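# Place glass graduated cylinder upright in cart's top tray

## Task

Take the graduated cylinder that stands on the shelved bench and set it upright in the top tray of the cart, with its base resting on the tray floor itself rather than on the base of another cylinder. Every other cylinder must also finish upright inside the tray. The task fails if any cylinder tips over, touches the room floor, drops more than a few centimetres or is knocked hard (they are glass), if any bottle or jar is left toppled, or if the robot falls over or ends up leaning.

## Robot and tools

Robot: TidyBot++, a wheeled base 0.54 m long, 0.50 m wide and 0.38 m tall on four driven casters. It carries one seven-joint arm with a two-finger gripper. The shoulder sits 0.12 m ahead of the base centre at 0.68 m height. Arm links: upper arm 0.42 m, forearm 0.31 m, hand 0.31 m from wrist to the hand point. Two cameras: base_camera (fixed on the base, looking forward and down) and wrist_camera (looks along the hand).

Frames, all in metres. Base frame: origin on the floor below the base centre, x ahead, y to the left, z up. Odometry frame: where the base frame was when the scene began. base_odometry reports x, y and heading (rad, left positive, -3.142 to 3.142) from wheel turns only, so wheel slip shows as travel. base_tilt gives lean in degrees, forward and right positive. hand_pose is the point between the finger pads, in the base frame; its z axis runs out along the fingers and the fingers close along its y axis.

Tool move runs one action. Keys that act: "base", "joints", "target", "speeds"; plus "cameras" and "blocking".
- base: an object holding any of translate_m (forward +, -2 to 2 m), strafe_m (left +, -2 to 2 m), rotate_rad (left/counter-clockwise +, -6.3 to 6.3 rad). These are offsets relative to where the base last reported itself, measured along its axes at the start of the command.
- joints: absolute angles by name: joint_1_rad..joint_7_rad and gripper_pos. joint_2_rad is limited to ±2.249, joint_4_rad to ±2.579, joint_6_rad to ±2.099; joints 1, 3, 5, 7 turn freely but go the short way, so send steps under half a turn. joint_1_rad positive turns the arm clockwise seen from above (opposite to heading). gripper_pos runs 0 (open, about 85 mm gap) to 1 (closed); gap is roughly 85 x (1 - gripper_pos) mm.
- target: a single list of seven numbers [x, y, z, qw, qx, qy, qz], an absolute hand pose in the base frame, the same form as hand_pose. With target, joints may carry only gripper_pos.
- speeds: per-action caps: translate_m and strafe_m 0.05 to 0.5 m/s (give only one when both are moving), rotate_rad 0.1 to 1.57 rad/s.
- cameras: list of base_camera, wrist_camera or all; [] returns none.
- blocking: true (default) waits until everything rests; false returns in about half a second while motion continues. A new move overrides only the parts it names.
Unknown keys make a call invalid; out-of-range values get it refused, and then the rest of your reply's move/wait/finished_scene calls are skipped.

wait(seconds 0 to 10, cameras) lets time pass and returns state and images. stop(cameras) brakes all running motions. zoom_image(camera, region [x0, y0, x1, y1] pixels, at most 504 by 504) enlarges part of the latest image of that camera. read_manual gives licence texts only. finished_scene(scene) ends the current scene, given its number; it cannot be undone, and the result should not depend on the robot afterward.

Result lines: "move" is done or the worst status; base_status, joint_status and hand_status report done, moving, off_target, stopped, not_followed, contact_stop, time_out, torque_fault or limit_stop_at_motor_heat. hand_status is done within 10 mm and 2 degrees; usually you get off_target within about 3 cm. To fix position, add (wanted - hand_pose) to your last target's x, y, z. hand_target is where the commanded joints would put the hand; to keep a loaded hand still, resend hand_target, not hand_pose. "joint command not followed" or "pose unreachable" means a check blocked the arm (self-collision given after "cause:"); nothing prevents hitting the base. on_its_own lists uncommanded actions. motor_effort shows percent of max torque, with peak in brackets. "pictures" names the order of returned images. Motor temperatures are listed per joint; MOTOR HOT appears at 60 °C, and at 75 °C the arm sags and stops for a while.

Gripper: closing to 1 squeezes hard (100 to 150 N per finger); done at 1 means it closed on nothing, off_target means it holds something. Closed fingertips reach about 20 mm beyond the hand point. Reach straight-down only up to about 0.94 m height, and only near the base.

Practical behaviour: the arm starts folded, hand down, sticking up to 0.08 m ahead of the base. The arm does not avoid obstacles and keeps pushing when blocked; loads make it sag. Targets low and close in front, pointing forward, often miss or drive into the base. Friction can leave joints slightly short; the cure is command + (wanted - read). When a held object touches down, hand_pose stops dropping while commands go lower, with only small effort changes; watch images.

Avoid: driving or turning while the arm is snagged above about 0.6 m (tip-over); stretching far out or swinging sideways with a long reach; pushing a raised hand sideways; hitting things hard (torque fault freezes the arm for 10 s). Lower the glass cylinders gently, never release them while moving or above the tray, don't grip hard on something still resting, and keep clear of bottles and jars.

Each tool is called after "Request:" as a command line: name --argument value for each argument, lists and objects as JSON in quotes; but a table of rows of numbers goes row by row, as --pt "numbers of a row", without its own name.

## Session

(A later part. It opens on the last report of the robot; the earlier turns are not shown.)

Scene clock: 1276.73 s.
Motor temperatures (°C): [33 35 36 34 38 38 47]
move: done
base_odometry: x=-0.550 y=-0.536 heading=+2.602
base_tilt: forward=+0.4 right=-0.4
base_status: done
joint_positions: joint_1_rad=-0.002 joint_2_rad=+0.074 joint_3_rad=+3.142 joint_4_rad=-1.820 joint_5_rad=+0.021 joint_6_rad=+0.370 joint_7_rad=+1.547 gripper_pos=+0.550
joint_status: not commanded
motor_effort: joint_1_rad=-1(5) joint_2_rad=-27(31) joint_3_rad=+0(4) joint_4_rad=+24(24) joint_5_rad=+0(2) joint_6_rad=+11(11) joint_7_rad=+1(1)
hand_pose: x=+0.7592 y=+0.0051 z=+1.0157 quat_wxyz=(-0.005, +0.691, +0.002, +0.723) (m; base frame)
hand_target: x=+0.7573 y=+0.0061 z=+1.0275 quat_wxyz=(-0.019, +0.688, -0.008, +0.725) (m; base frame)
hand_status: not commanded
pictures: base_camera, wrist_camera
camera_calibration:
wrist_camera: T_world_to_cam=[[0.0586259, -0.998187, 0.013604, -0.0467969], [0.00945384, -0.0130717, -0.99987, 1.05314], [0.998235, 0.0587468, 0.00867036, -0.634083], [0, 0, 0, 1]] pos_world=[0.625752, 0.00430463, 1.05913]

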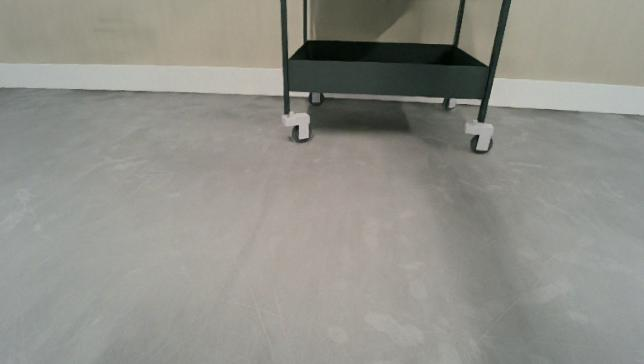

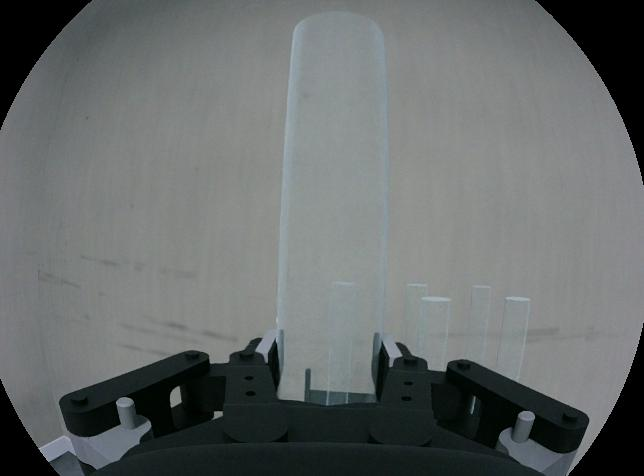

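Request:
move --base '{"translate_m": 0.2}' --speeds '{"translate_m": 0.2}'

Scene clock: 1372.57 s.
Motor temperatures (°C): [33 35 36 35 38 38 47]
move: done
base_odometry: x=-0.721 y=-0.433 heading=+2.602
base_tilt: forward=+0.5 right=-0.4
base_status: done
joint_positions: joint_1_rad=-0.002 joint_2_rad=+0.073 joint_3_rad=+3.142 joint_4_rad=-1.820 joint_5_rad=+0.021 joint_6_rad=+0.369 joint_7_rad=+1.547 gripper_pos=+0.550
joint_status: not commanded
motor_effort: joint_1_rad=-1(2) joint_2_rad=-27(32) joint_3_rad=+0(1) joint_4_rad=+24(25) joint_5_rad=-1(1) joint_6_rad=+11(12) joint_7_rad=+0(1)
hand_pose: x=+0.7587 y=+0.0051 z=+1.0166 quat_wxyz=(-0.005, +0.690, +0.002, +0.724) (m; base frame)
hand_target: x=+0.7573 y=+0.0061 z=+1.0275 quat_wxyz=(-0.019, +0.688, -0.008, +0.725) (m; base frame)
hand_status: not commanded
pictures: base_camera, wrist_camera
camera_calibration:
wrist_camera: T_world_to_cam=[[0.0585945, -0.998188, 0.0136643, -0.0468233], [0.0104213, -0.0130755, -0.99986, 1.05331], [0.998227, 0.0587287, 0.00963624, -0.634551], [0, 0, 0, 1]] pos_world=[0.625193, 0.00430036, 1.05992]

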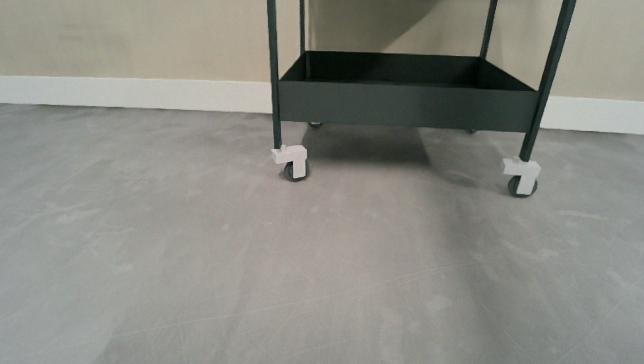

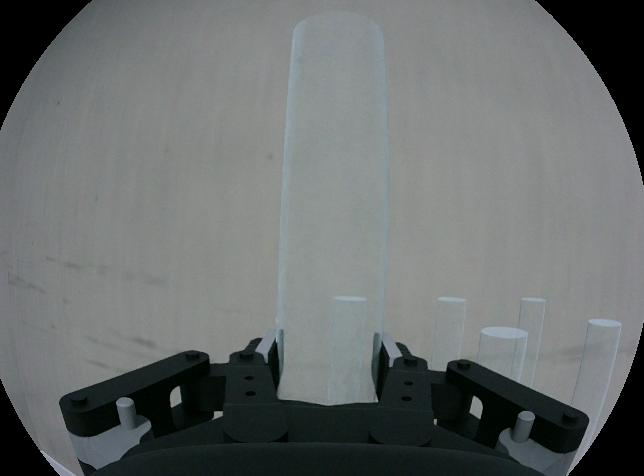

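Request:
zoom_image --camera "base_camera" --region '[260, 120, 400, 200]'

Request:
zoom_image --camera "base_camera" --region '[440, 120, 580, 200]'

Request:
zoom_image --camera "wrist_camera" --region '[310, 280, 470, 420]'

Request:
zoom_image --camera "wrist_camera" --region '[420, 280, 640, 450]'

Scaled by 3.600.

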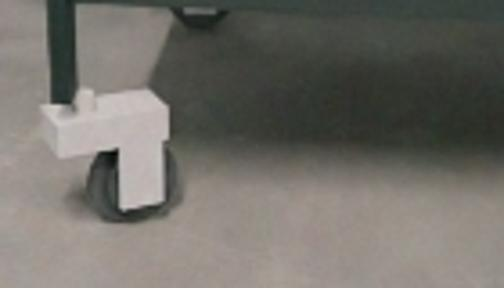

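Scaled by 3.600.

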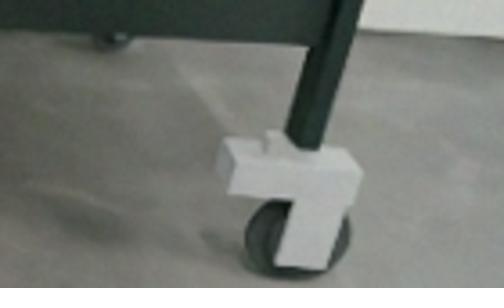

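Scaled by 3.150.

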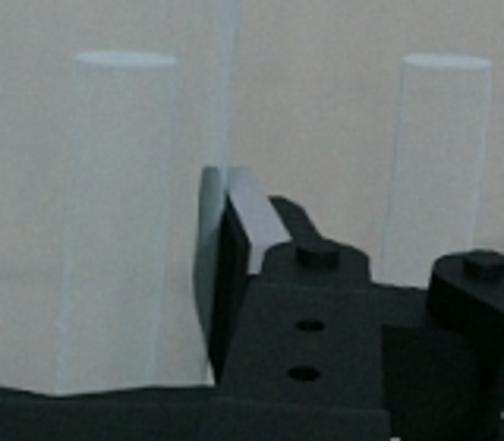

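Scaled by 2.291.

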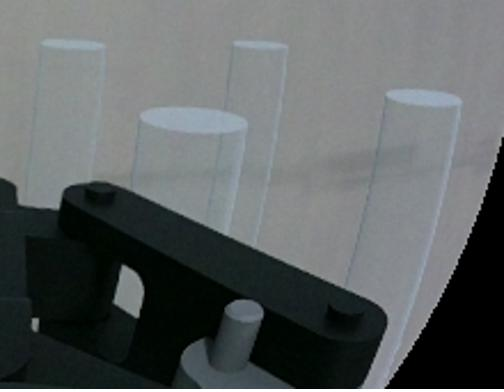

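Request:
move --base '{"translate_m": 0.15, "strafe_m": -0.005}' --speeds '{"translate_m": 0.18}'

Scene clock: 1431.20 s.
Motor temperatures (°C): [33 35 36 35 38 38 47]
move: done
base_odometry: x=-0.848 y=-0.352 heading=+2.603
base_tilt: forward=+0.5 right=-0.4
base_status: done
joint_positions: joint_1_rad=-0.002 joint_2_rad=+0.071 joint_3_rad=+3.142 joint_4_rad=-1.820 joint_5_rad=+0.021 joint_6_rad=+0.369 joint_7_rad=+1.547 gripper_pos=+0.550
joint_status: not commanded
motor_effort: joint_1_rad=+0(2) joint_2_rad=-27(31) joint_3_rad=+0(1) joint_4_rad=+24(25) joint_5_rad=+0(1) joint_6_rad=+11(12) joint_7_rad=+0(2)
hand_pose: x=+0.7582 y=+0.0051 z=+1.0175 quat_wxyz=(-0.005, +0.690, +0.002, +0.724) (m; base frame)
hand_target: x=+0.7573 y=+0.0061 z=+1.0275 quat_wxyz=(-0.019, +0.688, -0.008, +0.725) (m; base frame)
hand_status: not commanded
pictures: base_camera, wrist_camera
camera_calibration:
wrist_camera: T_world_to_cam=[[0.0585673, -0.998189, 0.0137344, -0.0468621], [0.011607, -0.0130762, -0.999847, 1.05334], [0.998216, 0.0587177, 0.0108202, -0.635257], [0, 0, 0, 1]] pos_world=[0.624642, 0.00429727, 1.06069]

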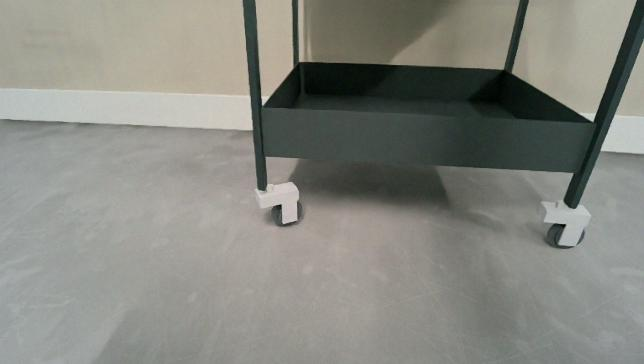

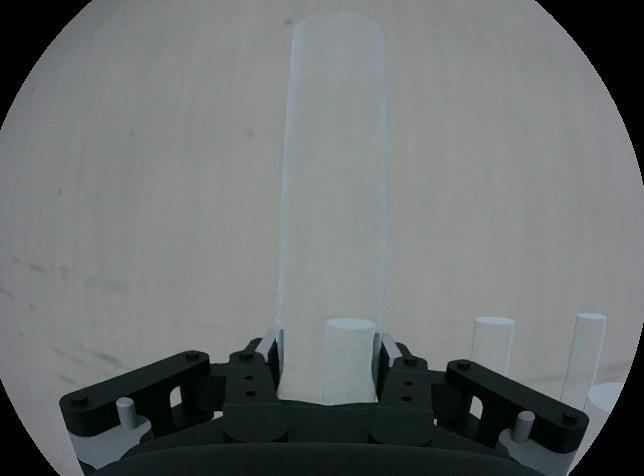

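Request:
zoom_image --camera "wrist_camera" --region '[270, 300, 400, 420]'

Request:
zoom_image --camera "wrist_camera" --region '[440, 290, 640, 460]'

Request:
zoom_image --camera "base_camera" --region '[220, 140, 340, 240]'

Request:
zoom_image --camera "base_camera" --region '[510, 150, 630, 250]'

Scaled by 3.877.

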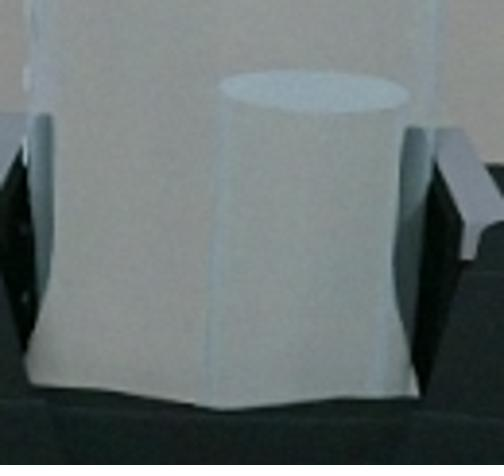

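Scaled by 2.520.

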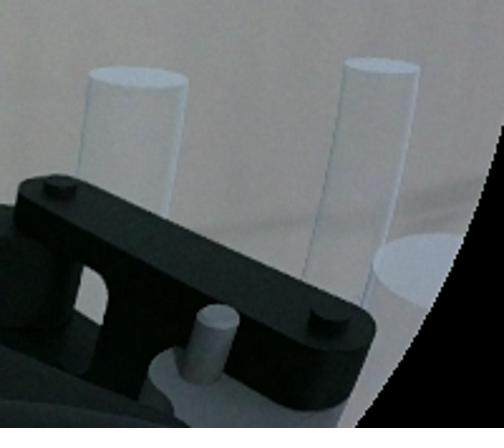

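Scaled by 4.200.

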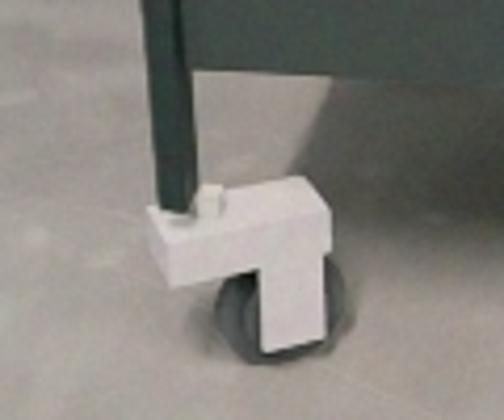

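Scaled by 4.200.

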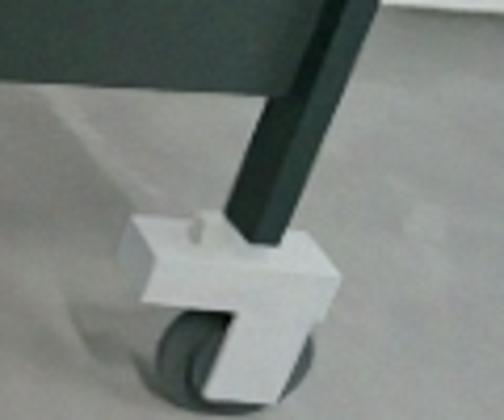

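Request:
move --joints '{"joint_2_rad": 0.10, "joint_4_rad": -1.885, "joint_6_rad": 0.485}' --cameras '[]'

Request:
move --joints '{"joint_2_rad": 0.137, "joint_4_rad": -1.965, "joint_6_rad": 0.625}' --cameras '["wrist_camera"]'

Scene clock: 1460.73 s.
Motor temperatures (°C): [33 35 36 35 38 38 47]
move: done
base_odometry: x=-0.848 y=-0.352 heading=+2.603
base_tilt: forward=+0.5 right=-0.4
base_status: not commanded
joint_positions: joint_1_rad=-0.002 joint_2_rad=+0.094 joint_3_rad=+3.142 joint_4_rad=-1.892 joint_5_rad=+0.021 joint_6_rad=+0.438 joint_7_rad=+1.547 gripper_pos=+0.550
joint_status: all done
motor_effort: joint_1_rad=-1(1) joint_2_rad=-27(29) joint_3_rad=+0(0) joint_4_rad=+23(25) joint_5_rad=-1(1) joint_6_rad=+11(12) joint_7_rad=+0(1)
hand_pose: x=+0.7574 y=+0.0056 z=+0.9809 quat_wxyz=(-0.006, +0.699, +0.002, +0.715) (m; base frame)
hand_target: x=+0.7592 y=+0.0079 z=+0.9958 quat_wxyz=(-0.022, +0.682, -0.006, +0.731) (m; base frame)
hand_status: not commanded
pictures: none
No camera images: "cameras" was empty.

Scene clock: 1461.90 s.
Motor temperatures (°C): [33 35 36 35 38 38 47]
move: done
base_odometry: x=-0.848 y=-0.352 heading=+2.603
base_tilt: forward=+0.5 right=-0.4
base_status: not commanded
joint_positions: joint_1_rad=-0.002 joint_2_rad=+0.130 joint_3_rad=+3.142 joint_4_rad=-1.970 joint_5_rad=+0.021 joint_6_rad=+0.568 joint_7_rad=+1.547 gripper_pos=+0.550
joint_status: all done
motor_effort: joint_1_rad=-1(1) joint_2_rad=-28(30) joint_3_rad=+0(0) joint_4_rad=+22(24) joint_5_rad=-1(2) joint_6_rad=+11(12) joint_7_rad=+0(1)
hand_pose: x=+0.7559 y=+0.0063 z=+0.9522 quat_wxyz=(-0.007, +0.693, +0.003, +0.721) (m; base frame)
hand_target: x=+0.7573 y=+0.0095 z=+0.9684 quat_wxyz=(-0.025, +0.673, -0.005, +0.739) (m; base frame)
hand_status: not commanded
pictures: wrist_camera
camera_calibration:
wrist_camera: T_world_to_cam=[[0.0625001, -0.997979, 0.0114545, -0.0454709], [0.0018725, -0.0113596, -0.999934, 0.995535], [0.998043, 0.0625174, 0.00115874, -0.622962], [0, 0, 0, 1]] pos_world=[0.622721, 0.0048758, 0.996712]

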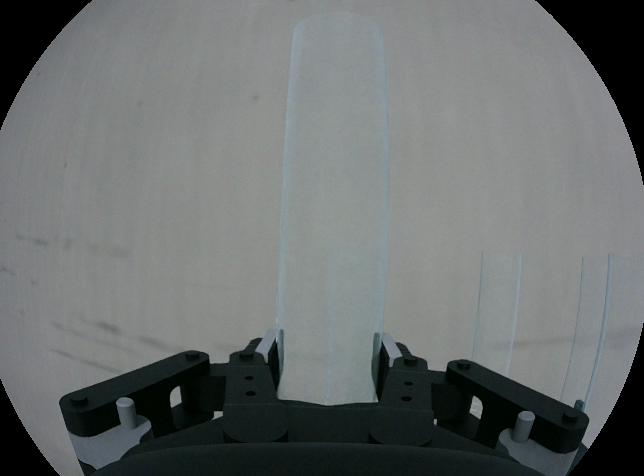

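Request:
move --joints '{"joint_2_rad": 0.176, "joint_4_rad": -2.02, "joint_6_rad": 0.716}' --cameras '[]'

Request:
move --joints '{"joint_2_rad": 0.218, "joint_4_rad": -2.066, "joint_6_rad": 0.803}' --cameras '["wrist_camera"]'

Scene clock: 1481.33 s.
Motor temperatures (°C): [33 35 36 35 38 38 47]
move: done
base_odometry: x=-0.848 y=-0.352 heading=+2.603
base_tilt: forward=+0.5 right=-0.4
base_status: not commanded
joint_positions: joint_1_rad=-0.002 joint_2_rad=+0.169 joint_3_rad=+3.142 joint_4_rad=-2.025 joint_5_rad=+0.021 joint_6_rad=+0.662 joint_7_rad=+1.547 gripper_pos=+0.550
joint_status: all done
motor_effort: joint_1_rad=+0(2) joint_2_rad=-29(31) joint_3_rad=+0(0) joint_4_rad=+21(23) joint_5_rad=+0(1) joint_6_rad=+11(12) joint_7_rad=+0(1)
hand_pose: x=+0.7562 y=+0.0068 z=+0.9250 quat_wxyz=(-0.008, +0.693, +0.003, +0.721) (m; base frame)
hand_target: x=+0.7574 y=+0.0105 z=+0.9401 quat_wxyz=(-0.027, +0.674, -0.005, +0.738) (m; base frame)
hand_status: not commanded
pictures: none
No camera images: "cameras" was empty.

Scene clock: 1482.37 s.
Motor temperatures (°C): [33 35 36 35 38 38 47]
move: done
base_odometry: x=-0.848 y=-0.352 heading=+2.603
base_tilt: forward=+0.5 right=-0.4
base_status: not commanded
joint_positions: joint_1_rad=-0.002 joint_2_rad=+0.211 joint_3_rad=+3.142 joint_4_rad=-2.070 joint_5_rad=+0.021 joint_6_rad=+0.751 joint_7_rad=+1.547 gripper_pos=+0.550
joint_status: all done
motor_effort: joint_1_rad=-1(1) joint_2_rad=-29(31) joint_3_rad=+0(0) joint_4_rad=+20(22) joint_5_rad=-1(2) joint_6_rad=+11(12) joint_7_rad=+0(1)
hand_pose: x=+0.7565 y=+0.0073 z=+0.9006 quat_wxyz=(-0.009, +0.693, +0.003, +0.721) (m; base frame)
hand_target: x=+0.7576 y=+0.0114 z=+0.9147 quat_wxyz=(-0.029, +0.675, -0.005, +0.737) (m; base frame)
hand_status: not commanded
pictures: wrist_camera
camera_calibration:
wrist_camera: T_world_to_cam=[[0.0656123, -0.997801, 0.00935139, -0.0444308], [0.00370567, -0.00912787, -0.999951, 0.942564], [0.997838, 0.0656437, 0.00309863, -0.625229], [0, 0, 0, 1]] pos_world=[0.6233, 0.00531285, 0.944871]

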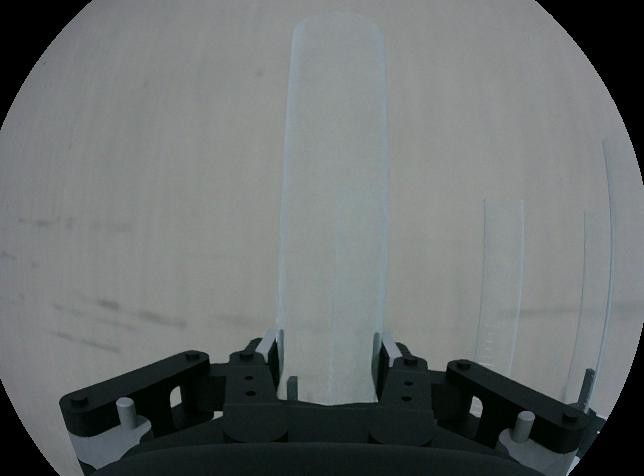

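Request:
move --joints '{"joint_2_rad": 0.258, "joint_4_rad": -2.104, "joint_6_rad": 0.873}' --cameras '["wrist_camera"]'

Request:
zoom_image --camera "wrist_camera" --region '[260, 300, 400, 420]'

Scene clock: 1492.73 s.
Motor temperatures (°C): [33 35 36 35 38 38 47]
move: done
base_odometry: x=-0.848 y=-0.352 heading=+2.603
base_tilt: forward=+0.5 right=-0.4
base_status: not commanded
joint_positions: joint_1_rad=-0.002 joint_2_rad=+0.251 joint_3_rad=+3.142 joint_4_rad=-2.108 joint_5_rad=+0.021 joint_6_rad=+0.823 joint_7_rad=+1.547 gripper_pos=+0.550
joint_status: all done
motor_effort: joint_1_rad=-1(2) joint_2_rad=-29(32) joint_3_rad=+0(0) joint_4_rad=+19(21) joint_5_rad=-1(1) joint_6_rad=+11(12) joint_7_rad=+1(1)
hand_pose: x=+0.7563 y=+0.0076 z=+0.8772 quat_wxyz=(-0.010, +0.695, +0.003, +0.719) (m; base frame)
hand_target: x=+0.7574 y=+0.0121 z=+0.8903 quat_wxyz=(-0.031, +0.678, -0.005, +0.735) (m; base frame)
hand_status: not commanded
pictures: wrist_camera
camera_calibration:
wrist_camera: T_world_to_cam=[[0.0667593, -0.997737, 0.00796341, -0.043519], [-0.00221486, -0.00812938, -0.999965, 0.923653], [0.997767, 0.0667393, -0.00275256, -0.619794], [0, 0, 0, 1]] pos_world=[0.623361, 0.00545286, 0.922261]

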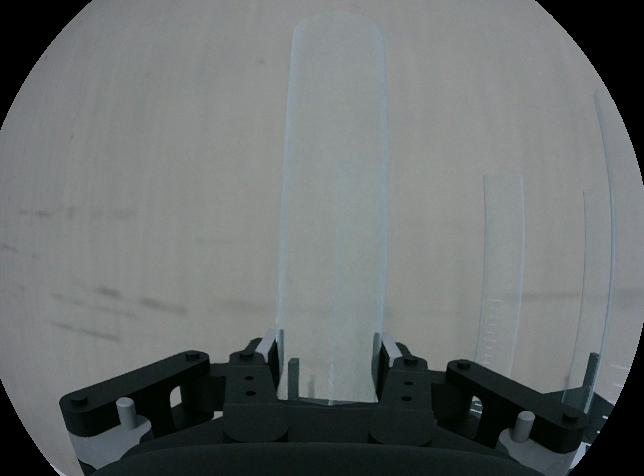

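Scaled by 3.600.

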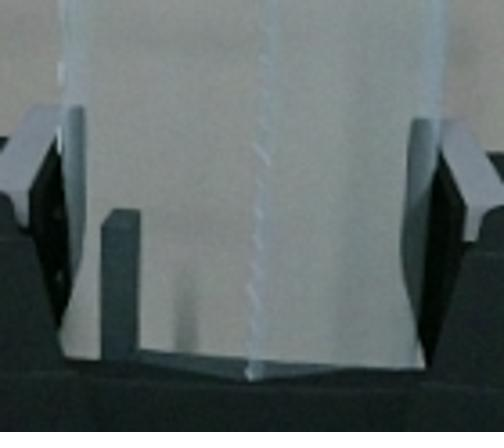

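Request:
move --joints '{"joint_2_rad": 0.272, "joint_4_rad": -2.1155, "joint_6_rad": 0.899}' --cameras '[]'

Scene clock: 1497.13 s.
Motor temperatures (°C): [33 35 36 35 38 38 47]
move: done
base_odometry: x=-0.848 y=-0.352 heading=+2.603
base_tilt: forward=+0.5 right=-0.4
base_status: not commanded
joint_positions: joint_1_rad=-0.002 joint_2_rad=+0.261 joint_3_rad=+3.142 joint_4_rad=-2.117 joint_5_rad=+0.021 joint_6_rad=+0.848 joint_7_rad=+1.547 gripper_pos=+0.550
joint_status: all done
motor_effort: joint_1_rad=+0(1) joint_2_rad=-30(31) joint_3_rad=+0(0) joint_4_rad=+19(20) joint_5_rad=+0(1) joint_6_rad=+11(11) joint_7_rad=+1(1)
hand_pose: x=+0.7559 y=+0.0077 z=+0.8740 quat_wxyz=(-0.010, +0.693, +0.003, +0.721) (m; base frame)
hand_target: x=+0.7573 y=+0.0123 z=+0.8834 quat_wxyz=(-0.031, +0.678, -0.005, +0.735) (m; base frame)
hand_status: not commanded
pictures: none
No camera images: "cameras" was empty.

Request:
move --joints '{"joint_2_rad": 0.283, "joint_4_rad": -2.124, "joint_6_rad": 0.909}' --cameras '[]'

Scene clock: 1501.13 s.
Motor temperatures (°C): [33 35 36 35 38 38 47]
move: done
base_odometry: x=-0.848 y=-0.352 heading=+2.603
base_tilt: forward=+0.5 right=-0.3
base_status: not commanded
joint_positions: joint_1_rad=-0.002 joint_2_rad=+0.271 joint_3_rad=+3.142 joint_4_rad=-2.124 joint_5_rad=+0.021 joint_6_rad=+0.856 joint_7_rad=+1.547 gripper_pos=+0.550
joint_status: all done
motor_effort: joint_1_rad=-1(1) joint_2_rad=-29(31) joint_3_rad=+0(0) joint_4_rad=+18(19) joint_5_rad=-1(2) joint_6_rad=+11(12) joint_7_rad=+0(1)
hand_pose: x=+0.7561 y=+0.0077 z=+0.8665 quat_wxyz=(-0.010, +0.696, +0.003, +0.718) (m; base frame)
hand_target: x=+0.7575 y=+0.0124 z=+0.8750 quat_wxyz=(-0.032, +0.681, -0.005, +0.732) (m; base frame)
hand_status: not commanded
pictures: none
No camera images: "cameras" was empty.

Request:
move --joints '{"joint_2_rad": 0.289, "joint_4_rad": -2.129, "joint_6_rad": 0.919}' --cameras '[]'

Request:
move --joints '{"joint_2_rad": 0.295, "joint_4_rad": -2.134, "joint_6_rad": 0.929}' --cameras '["wrist_camera"]'

Scene clock: 1506.80 s.
Motor temperatures (°C): [33 35 36 35 38 38 47]
move: done
base_odometry: x=-0.848 y=-0.352 heading=+2.603
base_tilt: forward=+0.5 right=-0.4
base_status: not commanded
joint_positions: joint_1_rad=-0.002 joint_2_rad=+0.275 joint_3_rad=+3.142 joint_4_rad=-2.128 joint_5_rad=+0.021 joint_6_rad=+0.865 joint_7_rad=+1.547 gripper_pos=+0.550
joint_status: all done
motor_effort: joint_1_rad=-1(1) joint_2_rad=-30(31) joint_3_rad=+0(0) joint_4_rad=+19(19) joint_5_rad=-1(1) joint_6_rad=+11(11) joint_7_rad=+0(1)
hand_pose: x=+0.7559 y=+0.0078 z=+0.8641 quat_wxyz=(-0.010, +0.696, +0.003, +0.718) (m; base frame)
hand_target: x=+0.7573 y=+0.0125 z=+0.8717 quat_wxyz=(-0.032, +0.681, -0.005, +0.731) (m; base frame)
hand_status: not commanded
pictures: none
No camera images: "cameras" was empty.

Scene clock: 1507.30 s.
Motor temperatures (°C): [33 35 36 35 38 38 46]
move: done
base_odometry: x=-0.848 y=-0.352 heading=+2.603
base_tilt: forward=+0.5 right=-0.4
base_status: not commanded
joint_positions: joint_1_rad=-0.002 joint_2_rad=+0.281 joint_3_rad=+3.142 joint_4_rad=-2.133 joint_5_rad=+0.021 joint_6_rad=+0.875 joint_7_rad=+1.547 gripper_pos=+0.550
joint_status: all done
motor_effort: joint_1_rad=+0(2) joint_2_rad=-30(31) joint_3_rad=+0(0) joint_4_rad=+18(19) joint_5_rad=-1(2) joint_6_rad=+11(11) joint_7_rad=+1(1)
hand_pose: x=+0.7558 y=+0.0078 z=+0.8614 quat_wxyz=(-0.010, +0.696, +0.003, +0.718) (m; base frame)
hand_target: x=+0.7572 y=+0.0126 z=+0.8684 quat_wxyz=(-0.032, +0.682, -0.005, +0.731) (m; base frame)
hand_status: not commanded
pictures: wrist_camera
camera_calibration:
wrist_camera: T_world_to_cam=[[0.0675386, -0.997692, 0.00701511, -0.0429012], [-0.00447823, -0.00733423, -0.999963, 0.909499], [0.997707, 0.0675047, -0.00496324, -0.61738], [0, 0, 0, 1]] pos_world=[0.622934, 0.00554432, 0.906702]

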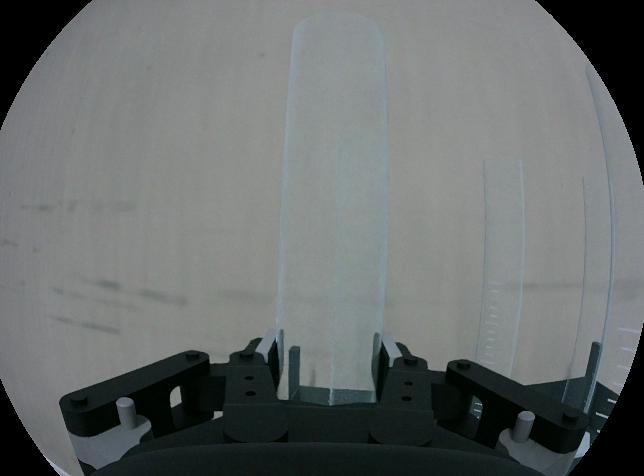

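Request:
move --joints '{"joint_2_rad": 0.3, "joint_4_rad": -2.138, "joint_6_rad": 0.937}' --cameras '[]'

Request:
move --joints '{"joint_2_rad": 0.305, "joint_4_rad": -2.142, "joint_6_rad": 0.945}' --cameras '[]'

Scene clock: 1511.13 s.
Motor temperatures (°C): [33 35 36 35 38 38 46]
move: done
base_odometry: x=-0.848 y=-0.352 heading=+2.603
base_tilt: forward=+0.5 right=-0.4
base_status: not commanded
joint_positions: joint_1_rad=-0.002 joint_2_rad=+0.286 joint_3_rad=+3.142 joint_4_rad=-2.137 joint_5_rad=+0.021 joint_6_rad=+0.883 joint_7_rad=+1.547 gripper_pos=+0.550
joint_status: all done
motor_effort: joint_1_rad=-1(2) joint_2_rad=-30(31) joint_3_rad=+0(0) joint_4_rad=+18(19) joint_5_rad=-1(2) joint_6_rad=+11(11) joint_7_rad=+1(1)
hand_pose: x=+0.7557 y=+0.0078 z=+0.8586 quat_wxyz=(-0.010, +0.696, +0.003, +0.718) (m; base frame)
hand_target: x=+0.7570 y=+0.0126 z=+0.8656 quat_wxyz=(-0.032, +0.682, -0.005, +0.730) (m; base frame)
hand_status: not commanded
pictures: none
No camera images: "cameras" was empty.

Scene clock: 1511.60 s.
Motor temperatures (°C): [33 35 36 35 38 38 46]
move: done
base_odometry: x=-0.848 y=-0.352 heading=+2.603
base_tilt: forward=+0.5 right=-0.3
base_status: not commanded
joint_positions: joint_1_rad=-0.002 joint_2_rad=+0.290 joint_3_rad=+3.142 joint_4_rad=-2.141 joint_5_rad=+0.021 joint_6_rad=+0.891 joint_7_rad=+1.547 gripper_pos=+0.550
joint_status: all done
motor_effort: joint_1_rad=-1(1) joint_2_rad=-30(31) joint_3_rad=+0(0) joint_4_rad=+18(18) joint_5_rad=-1(1) joint_6_rad=+11(12) joint_7_rad=+0(1)
hand_pose: x=+0.7556 y=+0.0079 z=+0.8561 quat_wxyz=(-0.010, +0.696, +0.003, +0.718) (m; base frame)
hand_target: x=+0.7569 y=+0.0127 z=+0.8628 quat_wxyz=(-0.032, +0.683, -0.005, +0.730) (m; base frame)
hand_status: not commanded
pictures: none
No camera images: "cameras" was empty.

Request:
move --joints '{"joint_2_rad": 0.31, "joint_4_rad": -2.146, "joint_6_rad": 0.953}' --cameras '["wrist_camera"]'

Scene clock: 1522.20 s.
Motor temperatures (°C): [33 35 36 35 38 38 46]
move: done
base_odometry: x=-0.848 y=-0.352 heading=+2.603
base_tilt: forward=+0.4 right=-0.4
base_status: not commanded
joint_positions: joint_1_rad=-0.002 joint_2_rad=+0.293 joint_3_rad=+3.142 joint_4_rad=-2.143 joint_5_rad=+0.021 joint_6_rad=+0.900 joint_7_rad=+1.547 gripper_pos=+0.550
joint_status: all done
motor_effort: joint_1_rad=-1(1) joint_2_rad=-30(31) joint_3_rad=+0(0) joint_4_rad=+17(19) joint_5_rad=-1(2) joint_6_rad=+11(12) joint_7_rad=+0(1)
hand_pose: x=+0.7554 y=+0.0079 z=+0.8556 quat_wxyz=(-0.010, +0.695, +0.003, +0.719) (m; base frame)
hand_target: x=+0.7568 y=+0.0128 z=+0.8601 quat_wxyz=(-0.033, +0.683, -0.005, +0.730) (m; base frame)
hand_status: not commanded
pictures: wrist_camera
camera_calibration:
wrist_camera: T_world_to_cam=[[0.0678647, -0.997672, 0.00673331, -0.0427432], [-0.00293391, -0.00694841, -0.999972, 0.902609], [0.99769, 0.067843, -0.00339863, -0.618407], [0, 0, 0, 1]] pos_world=[0.622528, 0.00558261, 0.900769]

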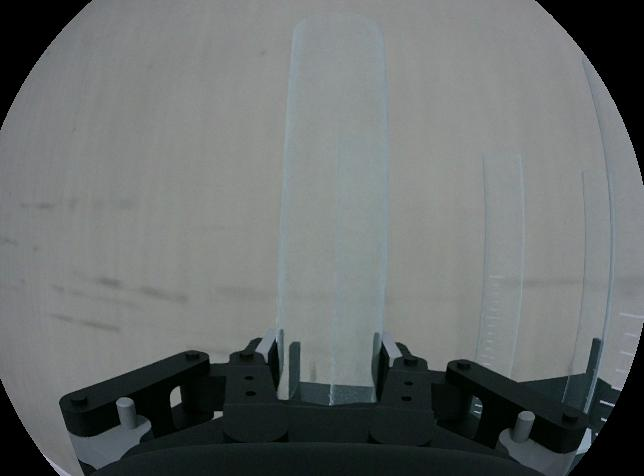

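Request:
move --joints '{"joint_2_rad": 0.315, "joint_4_rad": -2.15, "joint_6_rad": 0.957}' --cameras '[]'

Scene clock: 1527.10 s.
Motor temperatures (°C): [33 35 36 34 38 38 46]
move: done
base_odometry: x=-0.848 y=-0.352 heading=+2.603
base_tilt: forward=+0.5 right=-0.4
base_status: not commanded
joint_positions: joint_1_rad=-0.002 joint_2_rad=+0.295 joint_3_rad=+3.142 joint_4_rad=-2.145 joint_5_rad=+0.021 joint_6_rad=+0.906 joint_7_rad=+1.547 gripper_pos=+0.550
joint_status: all done
motor_effort: joint_1_rad=-1(1) joint_2_rad=-29(30) joint_3_rad=+0(1) joint_4_rad=+17(18) joint_5_rad=-1(1) joint_6_rad=+10(11) joint_7_rad=+1(1)
hand_pose: x=+0.7553 y=+0.0079 z=+0.8555 quat_wxyz=(-0.010, +0.694, +0.003, +0.720) (m; base frame)
hand_target: x=+0.7567 y=+0.0128 z=+0.8561 quat_wxyz=(-0.033, +0.685, -0.005, +0.728) (m; base frame)
hand_status: not commanded
pictures: none
No camera images: "cameras" was empty.

Request:
move --joints '{"gripper_pos": 0.5}' --cameras '["wrist_camera"]'

Scene clock: 1532.07 s.
Motor temperatures (°C): [33 35 36 34 38 38 46]
move: done
base_odometry: x=-0.848 y=-0.352 heading=+2.603
base_tilt: forward=+0.5 right=-0.4
base_status: not commanded
joint_positions: joint_1_rad=-0.002 joint_2_rad=+0.295 joint_3_rad=+3.142 joint_4_rad=-2.145 joint_5_rad=+0.021 joint_6_rad=+0.910 joint_7_rad=+1.547 gripper_pos=+0.500
joint_status: all done
motor_effort: joint_1_rad=+0(1) joint_2_rad=-28(29) joint_3_rad=+0(0) joint_4_rad=+16(18) joint_5_rad=-1(2) joint_6_rad=+9(10) joint_7_rad=-1(1)
hand_pose: x=+0.7553 y=+0.0080 z=+0.8570 quat_wxyz=(-0.010, +0.692, +0.003, +0.721) (m; base frame)
hand_target: x=+0.7567 y=+0.0128 z=+0.8561 quat_wxyz=(-0.033, +0.685, -0.005, +0.728) (m; base frame)
hand_status: not commanded
pictures: wrist_camera
camera_calibration:
wrist_camera: T_world_to_cam=[[0.067961, -0.997664, 0.00697977, -0.0429829], [0.00430441, -0.00670268, -0.999968, 0.898505], [0.997679, 0.0679889, 0.00383883, -0.624436], [0, 0, 0, 1]] pos_world=[0.62204, 0.00559468, 0.901173]

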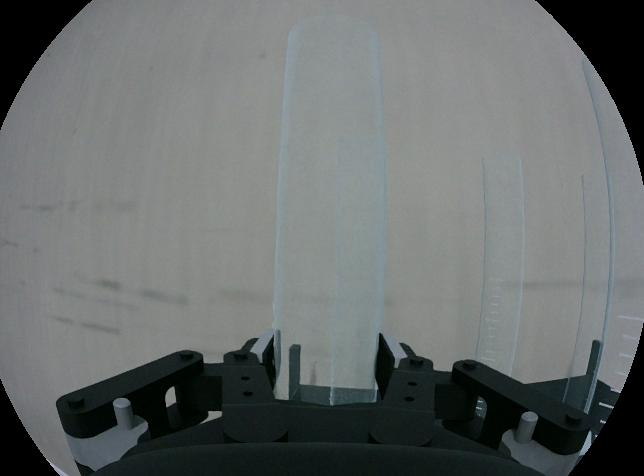

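Request:
move --joints '{"gripper_pos": 0.3}' --cameras '["wrist_camera"]'

Scene clock: 1537.73 s.
Motor temperatures (°C): [33 35 36 34 38 38 46]
move: done
base_odometry: x=-0.848 y=-0.352 heading=+2.603
base_tilt: forward=+0.5 right=-0.3
base_status: not commanded
joint_positions: joint_1_rad=-0.002 joint_2_rad=+0.295 joint_3_rad=+3.142 joint_4_rad=-2.145 joint_5_rad=+0.021 joint_6_rad=+0.911 joint_7_rad=+1.547 gripper_pos=+0.300
joint_status: all done
motor_effort: joint_1_rad=-1(1) joint_2_rad=-28(28) joint_3_rad=+0(0) joint_4_rad=+16(17) joint_5_rad=-1(1) joint_6_rad=+9(9) joint_7_rad=+0(1)
hand_pose: x=+0.7553 y=+0.0080 z=+0.8573 quat_wxyz=(-0.010, +0.692, +0.003, +0.722) (m; base frame)
hand_target: x=+0.7567 y=+0.0128 z=+0.8561 quat_wxyz=(-0.033, +0.685, -0.005, +0.728) (m; base frame)
hand_status: not commanded
pictures: wrist_camera
camera_calibration:
wrist_camera: T_world_to_cam=[[0.0679674, -0.997663, 0.00702818, -0.0430266], [0.00527835, -0.00668479, -0.999964, 0.898068], [0.997674, 0.0680021, 0.00481166, -0.625255], [0, 0, 0, 1]] pos_world=[0.621985, 0.00559603, 0.901347]

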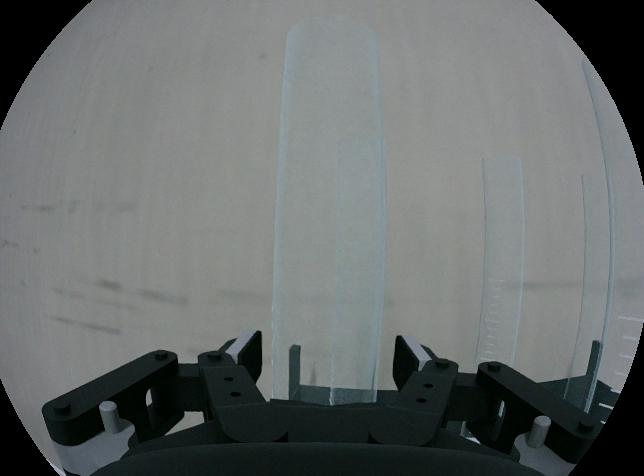

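Request:
move --joints '{"gripper_pos": 0.1}' --cameras '["wrist_camera"]'

Scene clock: 1548.23 s.
Motor temperatures (°C): [33 35 36 34 38 38 46]
move: done
base_odometry: x=-0.848 y=-0.352 heading=+2.603
base_tilt: forward=+0.5 right=-0.3
base_status: not commanded
joint_positions: joint_1_rad=-0.002 joint_2_rad=+0.295 joint_3_rad=+3.142 joint_4_rad=-2.145 joint_5_rad=+0.021 joint_6_rad=+0.911 joint_7_rad=+1.547 gripper_pos=+0.100
joint_status: all done
motor_effort: joint_1_rad=-1(1) joint_2_rad=-28(28) joint_3_rad=+0(0) joint_4_rad=+15(16) joint_5_rad=-1(1) joint_6_rad=+9(9) joint_7_rad=+1(1)
hand_pose: x=+0.7553 y=+0.0080 z=+0.8573 quat_wxyz=(-0.010, +0.692, +0.003, +0.722) (m; base frame)
hand_target: x=+0.7567 y=+0.0128 z=+0.8561 quat_wxyz=(-0.033, +0.685, -0.005, +0.728) (m; base frame)
hand_status: not commanded
pictures: wrist_camera
camera_calibration:
wrist_camera: T_world_to_cam=[[0.0679679, -0.997663, 0.0070312, -0.0430293], [0.00533922, -0.00668367, -0.999963, 0.898041], [0.997673, 0.0680029, 0.00487246, -0.625307], [0, 0, 0, 1]] pos_world=[0.621981, 0.00559611, 0.901357]

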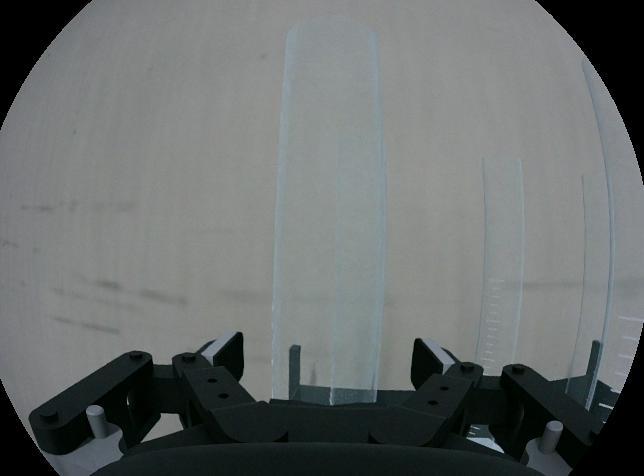

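Clear on both sides. Backing straight out slowly.

Request:
move --base '{"translate_m": -0.15}' --speeds '{"translate_m": 0.12}'

Scene clock: 1552.20 s.
Motor temperatures (°C): [33 35 36 34 38 38 46]
move: done
base_odometry: x=-0.719 y=-0.429 heading=+2.603
base_tilt: forward=+0.4 right=-0.4
base_status: done
joint_positions: joint_1_rad=-0.002 joint_2_rad=+0.300 joint_3_rad=+3.142 joint_4_rad=-2.146 joint_5_rad=+0.021 joint_6_rad=+0.913 joint_7_rad=+1.547 gripper_pos=+0.100
joint_status: not commanded
motor_effort: joint_1_rad=-1(2) joint_2_rad=-28(30) joint_3_rad=+0(1) joint_4_rad=+16(17) joint_5_rad=+0(1) joint_6_rad=+9(10) joint_7_rad=+1(1)
hand_pose: x=+0.7559 y=+0.0080 z=+0.8545 quat_wxyz=(-0.011, +0.693, +0.003, +0.720) (m; base frame)
hand_target: x=+0.7567 y=+0.0128 z=+0.8561 quat_wxyz=(-0.033, +0.685, -0.005, +0.728) (m; base frame)
hand_status: not commanded
pictures: base_camera, wrist_camera
camera_calibration:
wrist_camera: T_world_to_cam=[[0.0680136, -0.997661, 0.0067608, -0.0428473], [0.00156921, -0.00666951, -0.999977, 0.89811], [0.997683, 0.0680227, 0.00111192, -0.622695], [0, 0, 0, 1]] pos_world=[0.622757, 0.00560025, 0.899071]

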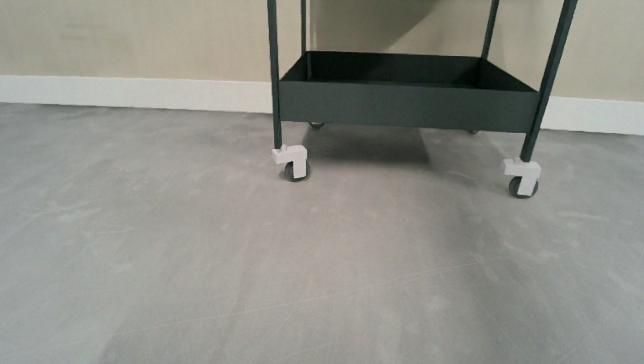

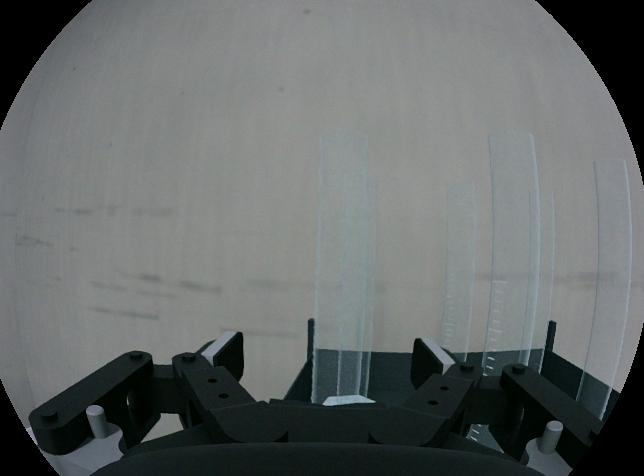

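Request:
move --base '{"translate_m": -0.3}' --speeds '{"translate_m": 0.3}'

Scene clock: 1557.43 s.
Motor temperatures (°C): [33 35 36 34 38 38 46]
move: done
base_odometry: x=-0.461 y=-0.583 heading=+2.603
base_tilt: forward=+0.4 right=-0.3
base_status: done
joint_positions: joint_1_rad=-0.002 joint_2_rad=+0.302 joint_3_rad=+3.142 joint_4_rad=-2.146 joint_5_rad=+0.021 joint_6_rad=+0.914 joint_7_rad=+1.547 gripper_pos=+0.100
joint_status: not commanded
motor_effort: joint_1_rad=-1(2) joint_2_rad=-28(30) joint_3_rad=+0(1) joint_4_rad=+16(18) joint_5_rad=-1(2) joint_6_rad=+9(10) joint_7_rad=+1(1)
hand_pose: x=+0.7561 y=+0.0080 z=+0.8533 quat_wxyz=(-0.011, +0.694, +0.003, +0.720) (m; base frame)
hand_target: x=+0.7567 y=+0.0128 z=+0.8561 quat_wxyz=(-0.033, +0.685, -0.005, +0.728) (m; base frame)
hand_status: not commanded
pictures: base_camera, wrist_camera
camera_calibration:
wrist_camera: T_world_to_cam=[[0.0680437, -0.99766, 0.00665731, -0.0427835], [0.000391558, -0.00664607, -0.999978, 0.897781], [0.997682, 0.0680448, -0.0000615819, -0.621945], [0, 0, 0, 1]] pos_world=[0.623063, 0.0056035, 0.898008]

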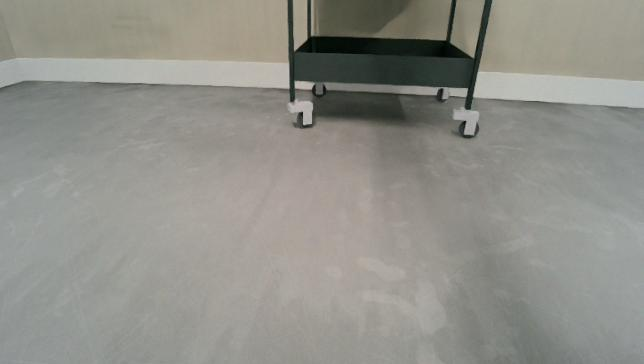

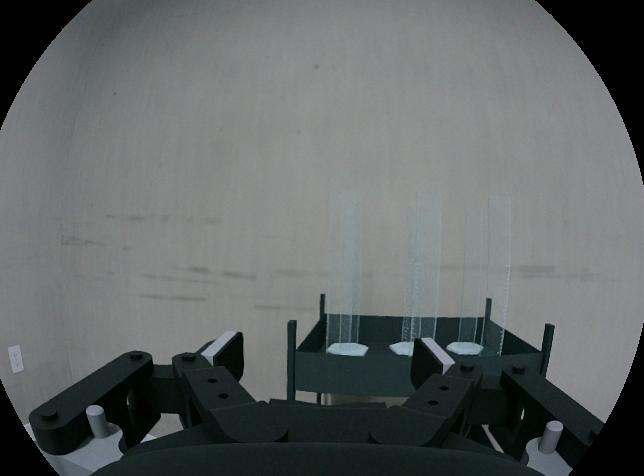

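Request:
zoom_image --camera "wrist_camera" --region '[270, 180, 570, 420]'

Scaled by 1.680.

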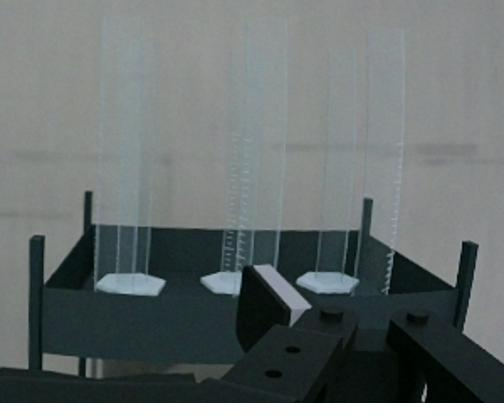

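Request:
zoom_image --camera "wrist_camera" --region '[290, 180, 400, 380]'

Request:
zoom_image --camera "wrist_camera" --region '[390, 180, 530, 380]'

Scaled by 2.520.

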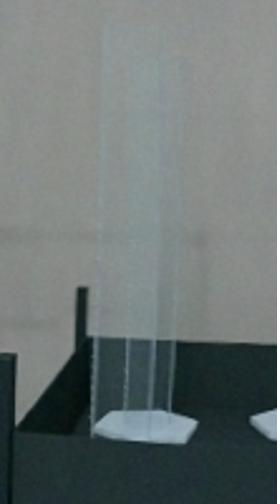

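Scaled by 2.520.

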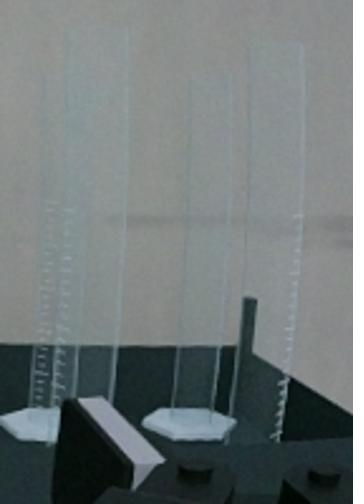

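Request:
move --base '{"rotate_rad": -1.5}' --speeds '{"rotate_rad": 1.2}'

Request:
zoom_image --camera "wrist_camera" --region '[180, 130, 480, 330]'

Scene clock: 1605.27 s.
Motor temperatures (°C): [33 35 36 34 38 38 46]
move: done
base_odometry: x=-0.461 y=-0.583 heading=+1.104
base_tilt: forward=+0.4 right=-0.3
base_status: done
joint_positions: joint_1_rad=+0.003 joint_2_rad=+0.302 joint_3_rad=+3.142 joint_4_rad=-2.146 joint_5_rad=+0.021 joint_6_rad=+0.915 joint_7_rad=+1.547 gripper_pos=+0.100
joint_status: not commanded
motor_effort: joint_1_rad=+0(4) joint_2_rad=-28(29) joint_3_rad=+0(3) joint_4_rad=+16(17) joint_5_rad=-1(2) joint_6_rad=+9(9) joint_7_rad=+0(2)
hand_pose: x=+0.7562 y=+0.0045 z=+0.8534 quat_wxyz=(-0.009, +0.694, +0.001, +0.720) (m; base frame)
hand_target: x=+0.7567 y=+0.0128 z=+0.8561 quat_wxyz=(-0.033, +0.685, -0.005, +0.728) (m; base frame)
hand_status: not commanded
pictures: base_camera, wrist_camera
camera_calibration:
wrist_camera: T_world_to_cam=[[0.0625791, -0.998017, 0.00670824, -0.0421918], [0.000598521, -0.00668388, -0.999977, 0.897677], [0.99804, 0.0625817, 0.000179063, -0.622189], [0, 0, 0, 1]] pos_world=[0.623073, 0.00282942, 0.898051]

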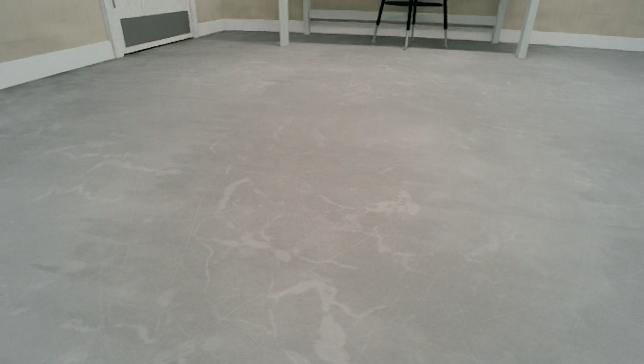

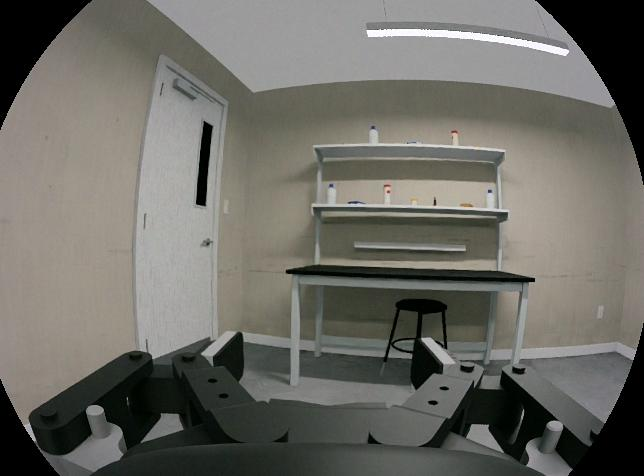

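Scaled by 1.680.

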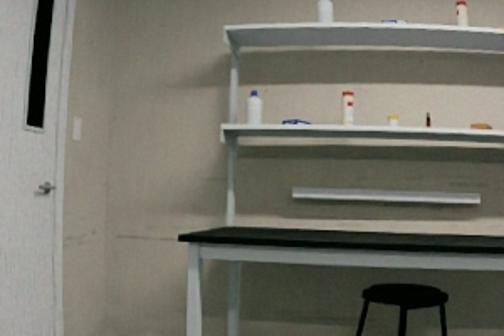

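Request:
zoom_image --camera "wrist_camera" --region '[300, 115, 420, 225]'

Request:
zoom_image --camera "wrist_camera" --region '[400, 115, 520, 225]'

Scaled by 4.200.

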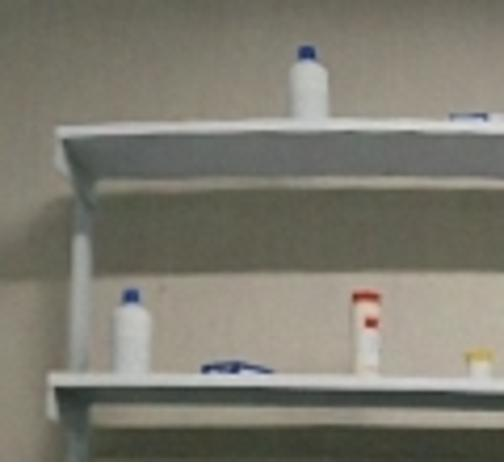

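Scaled by 4.200.

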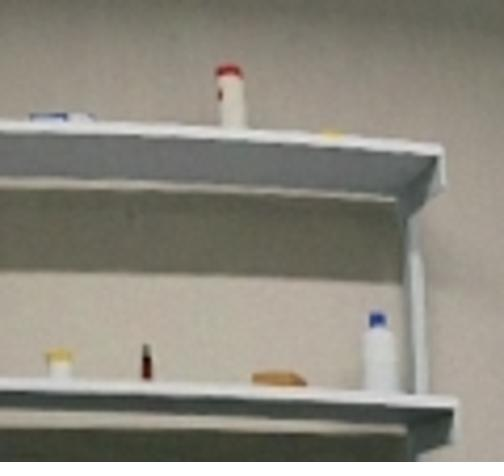

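Request:
finished_scene --scene 2

The scene is finished: the task was done.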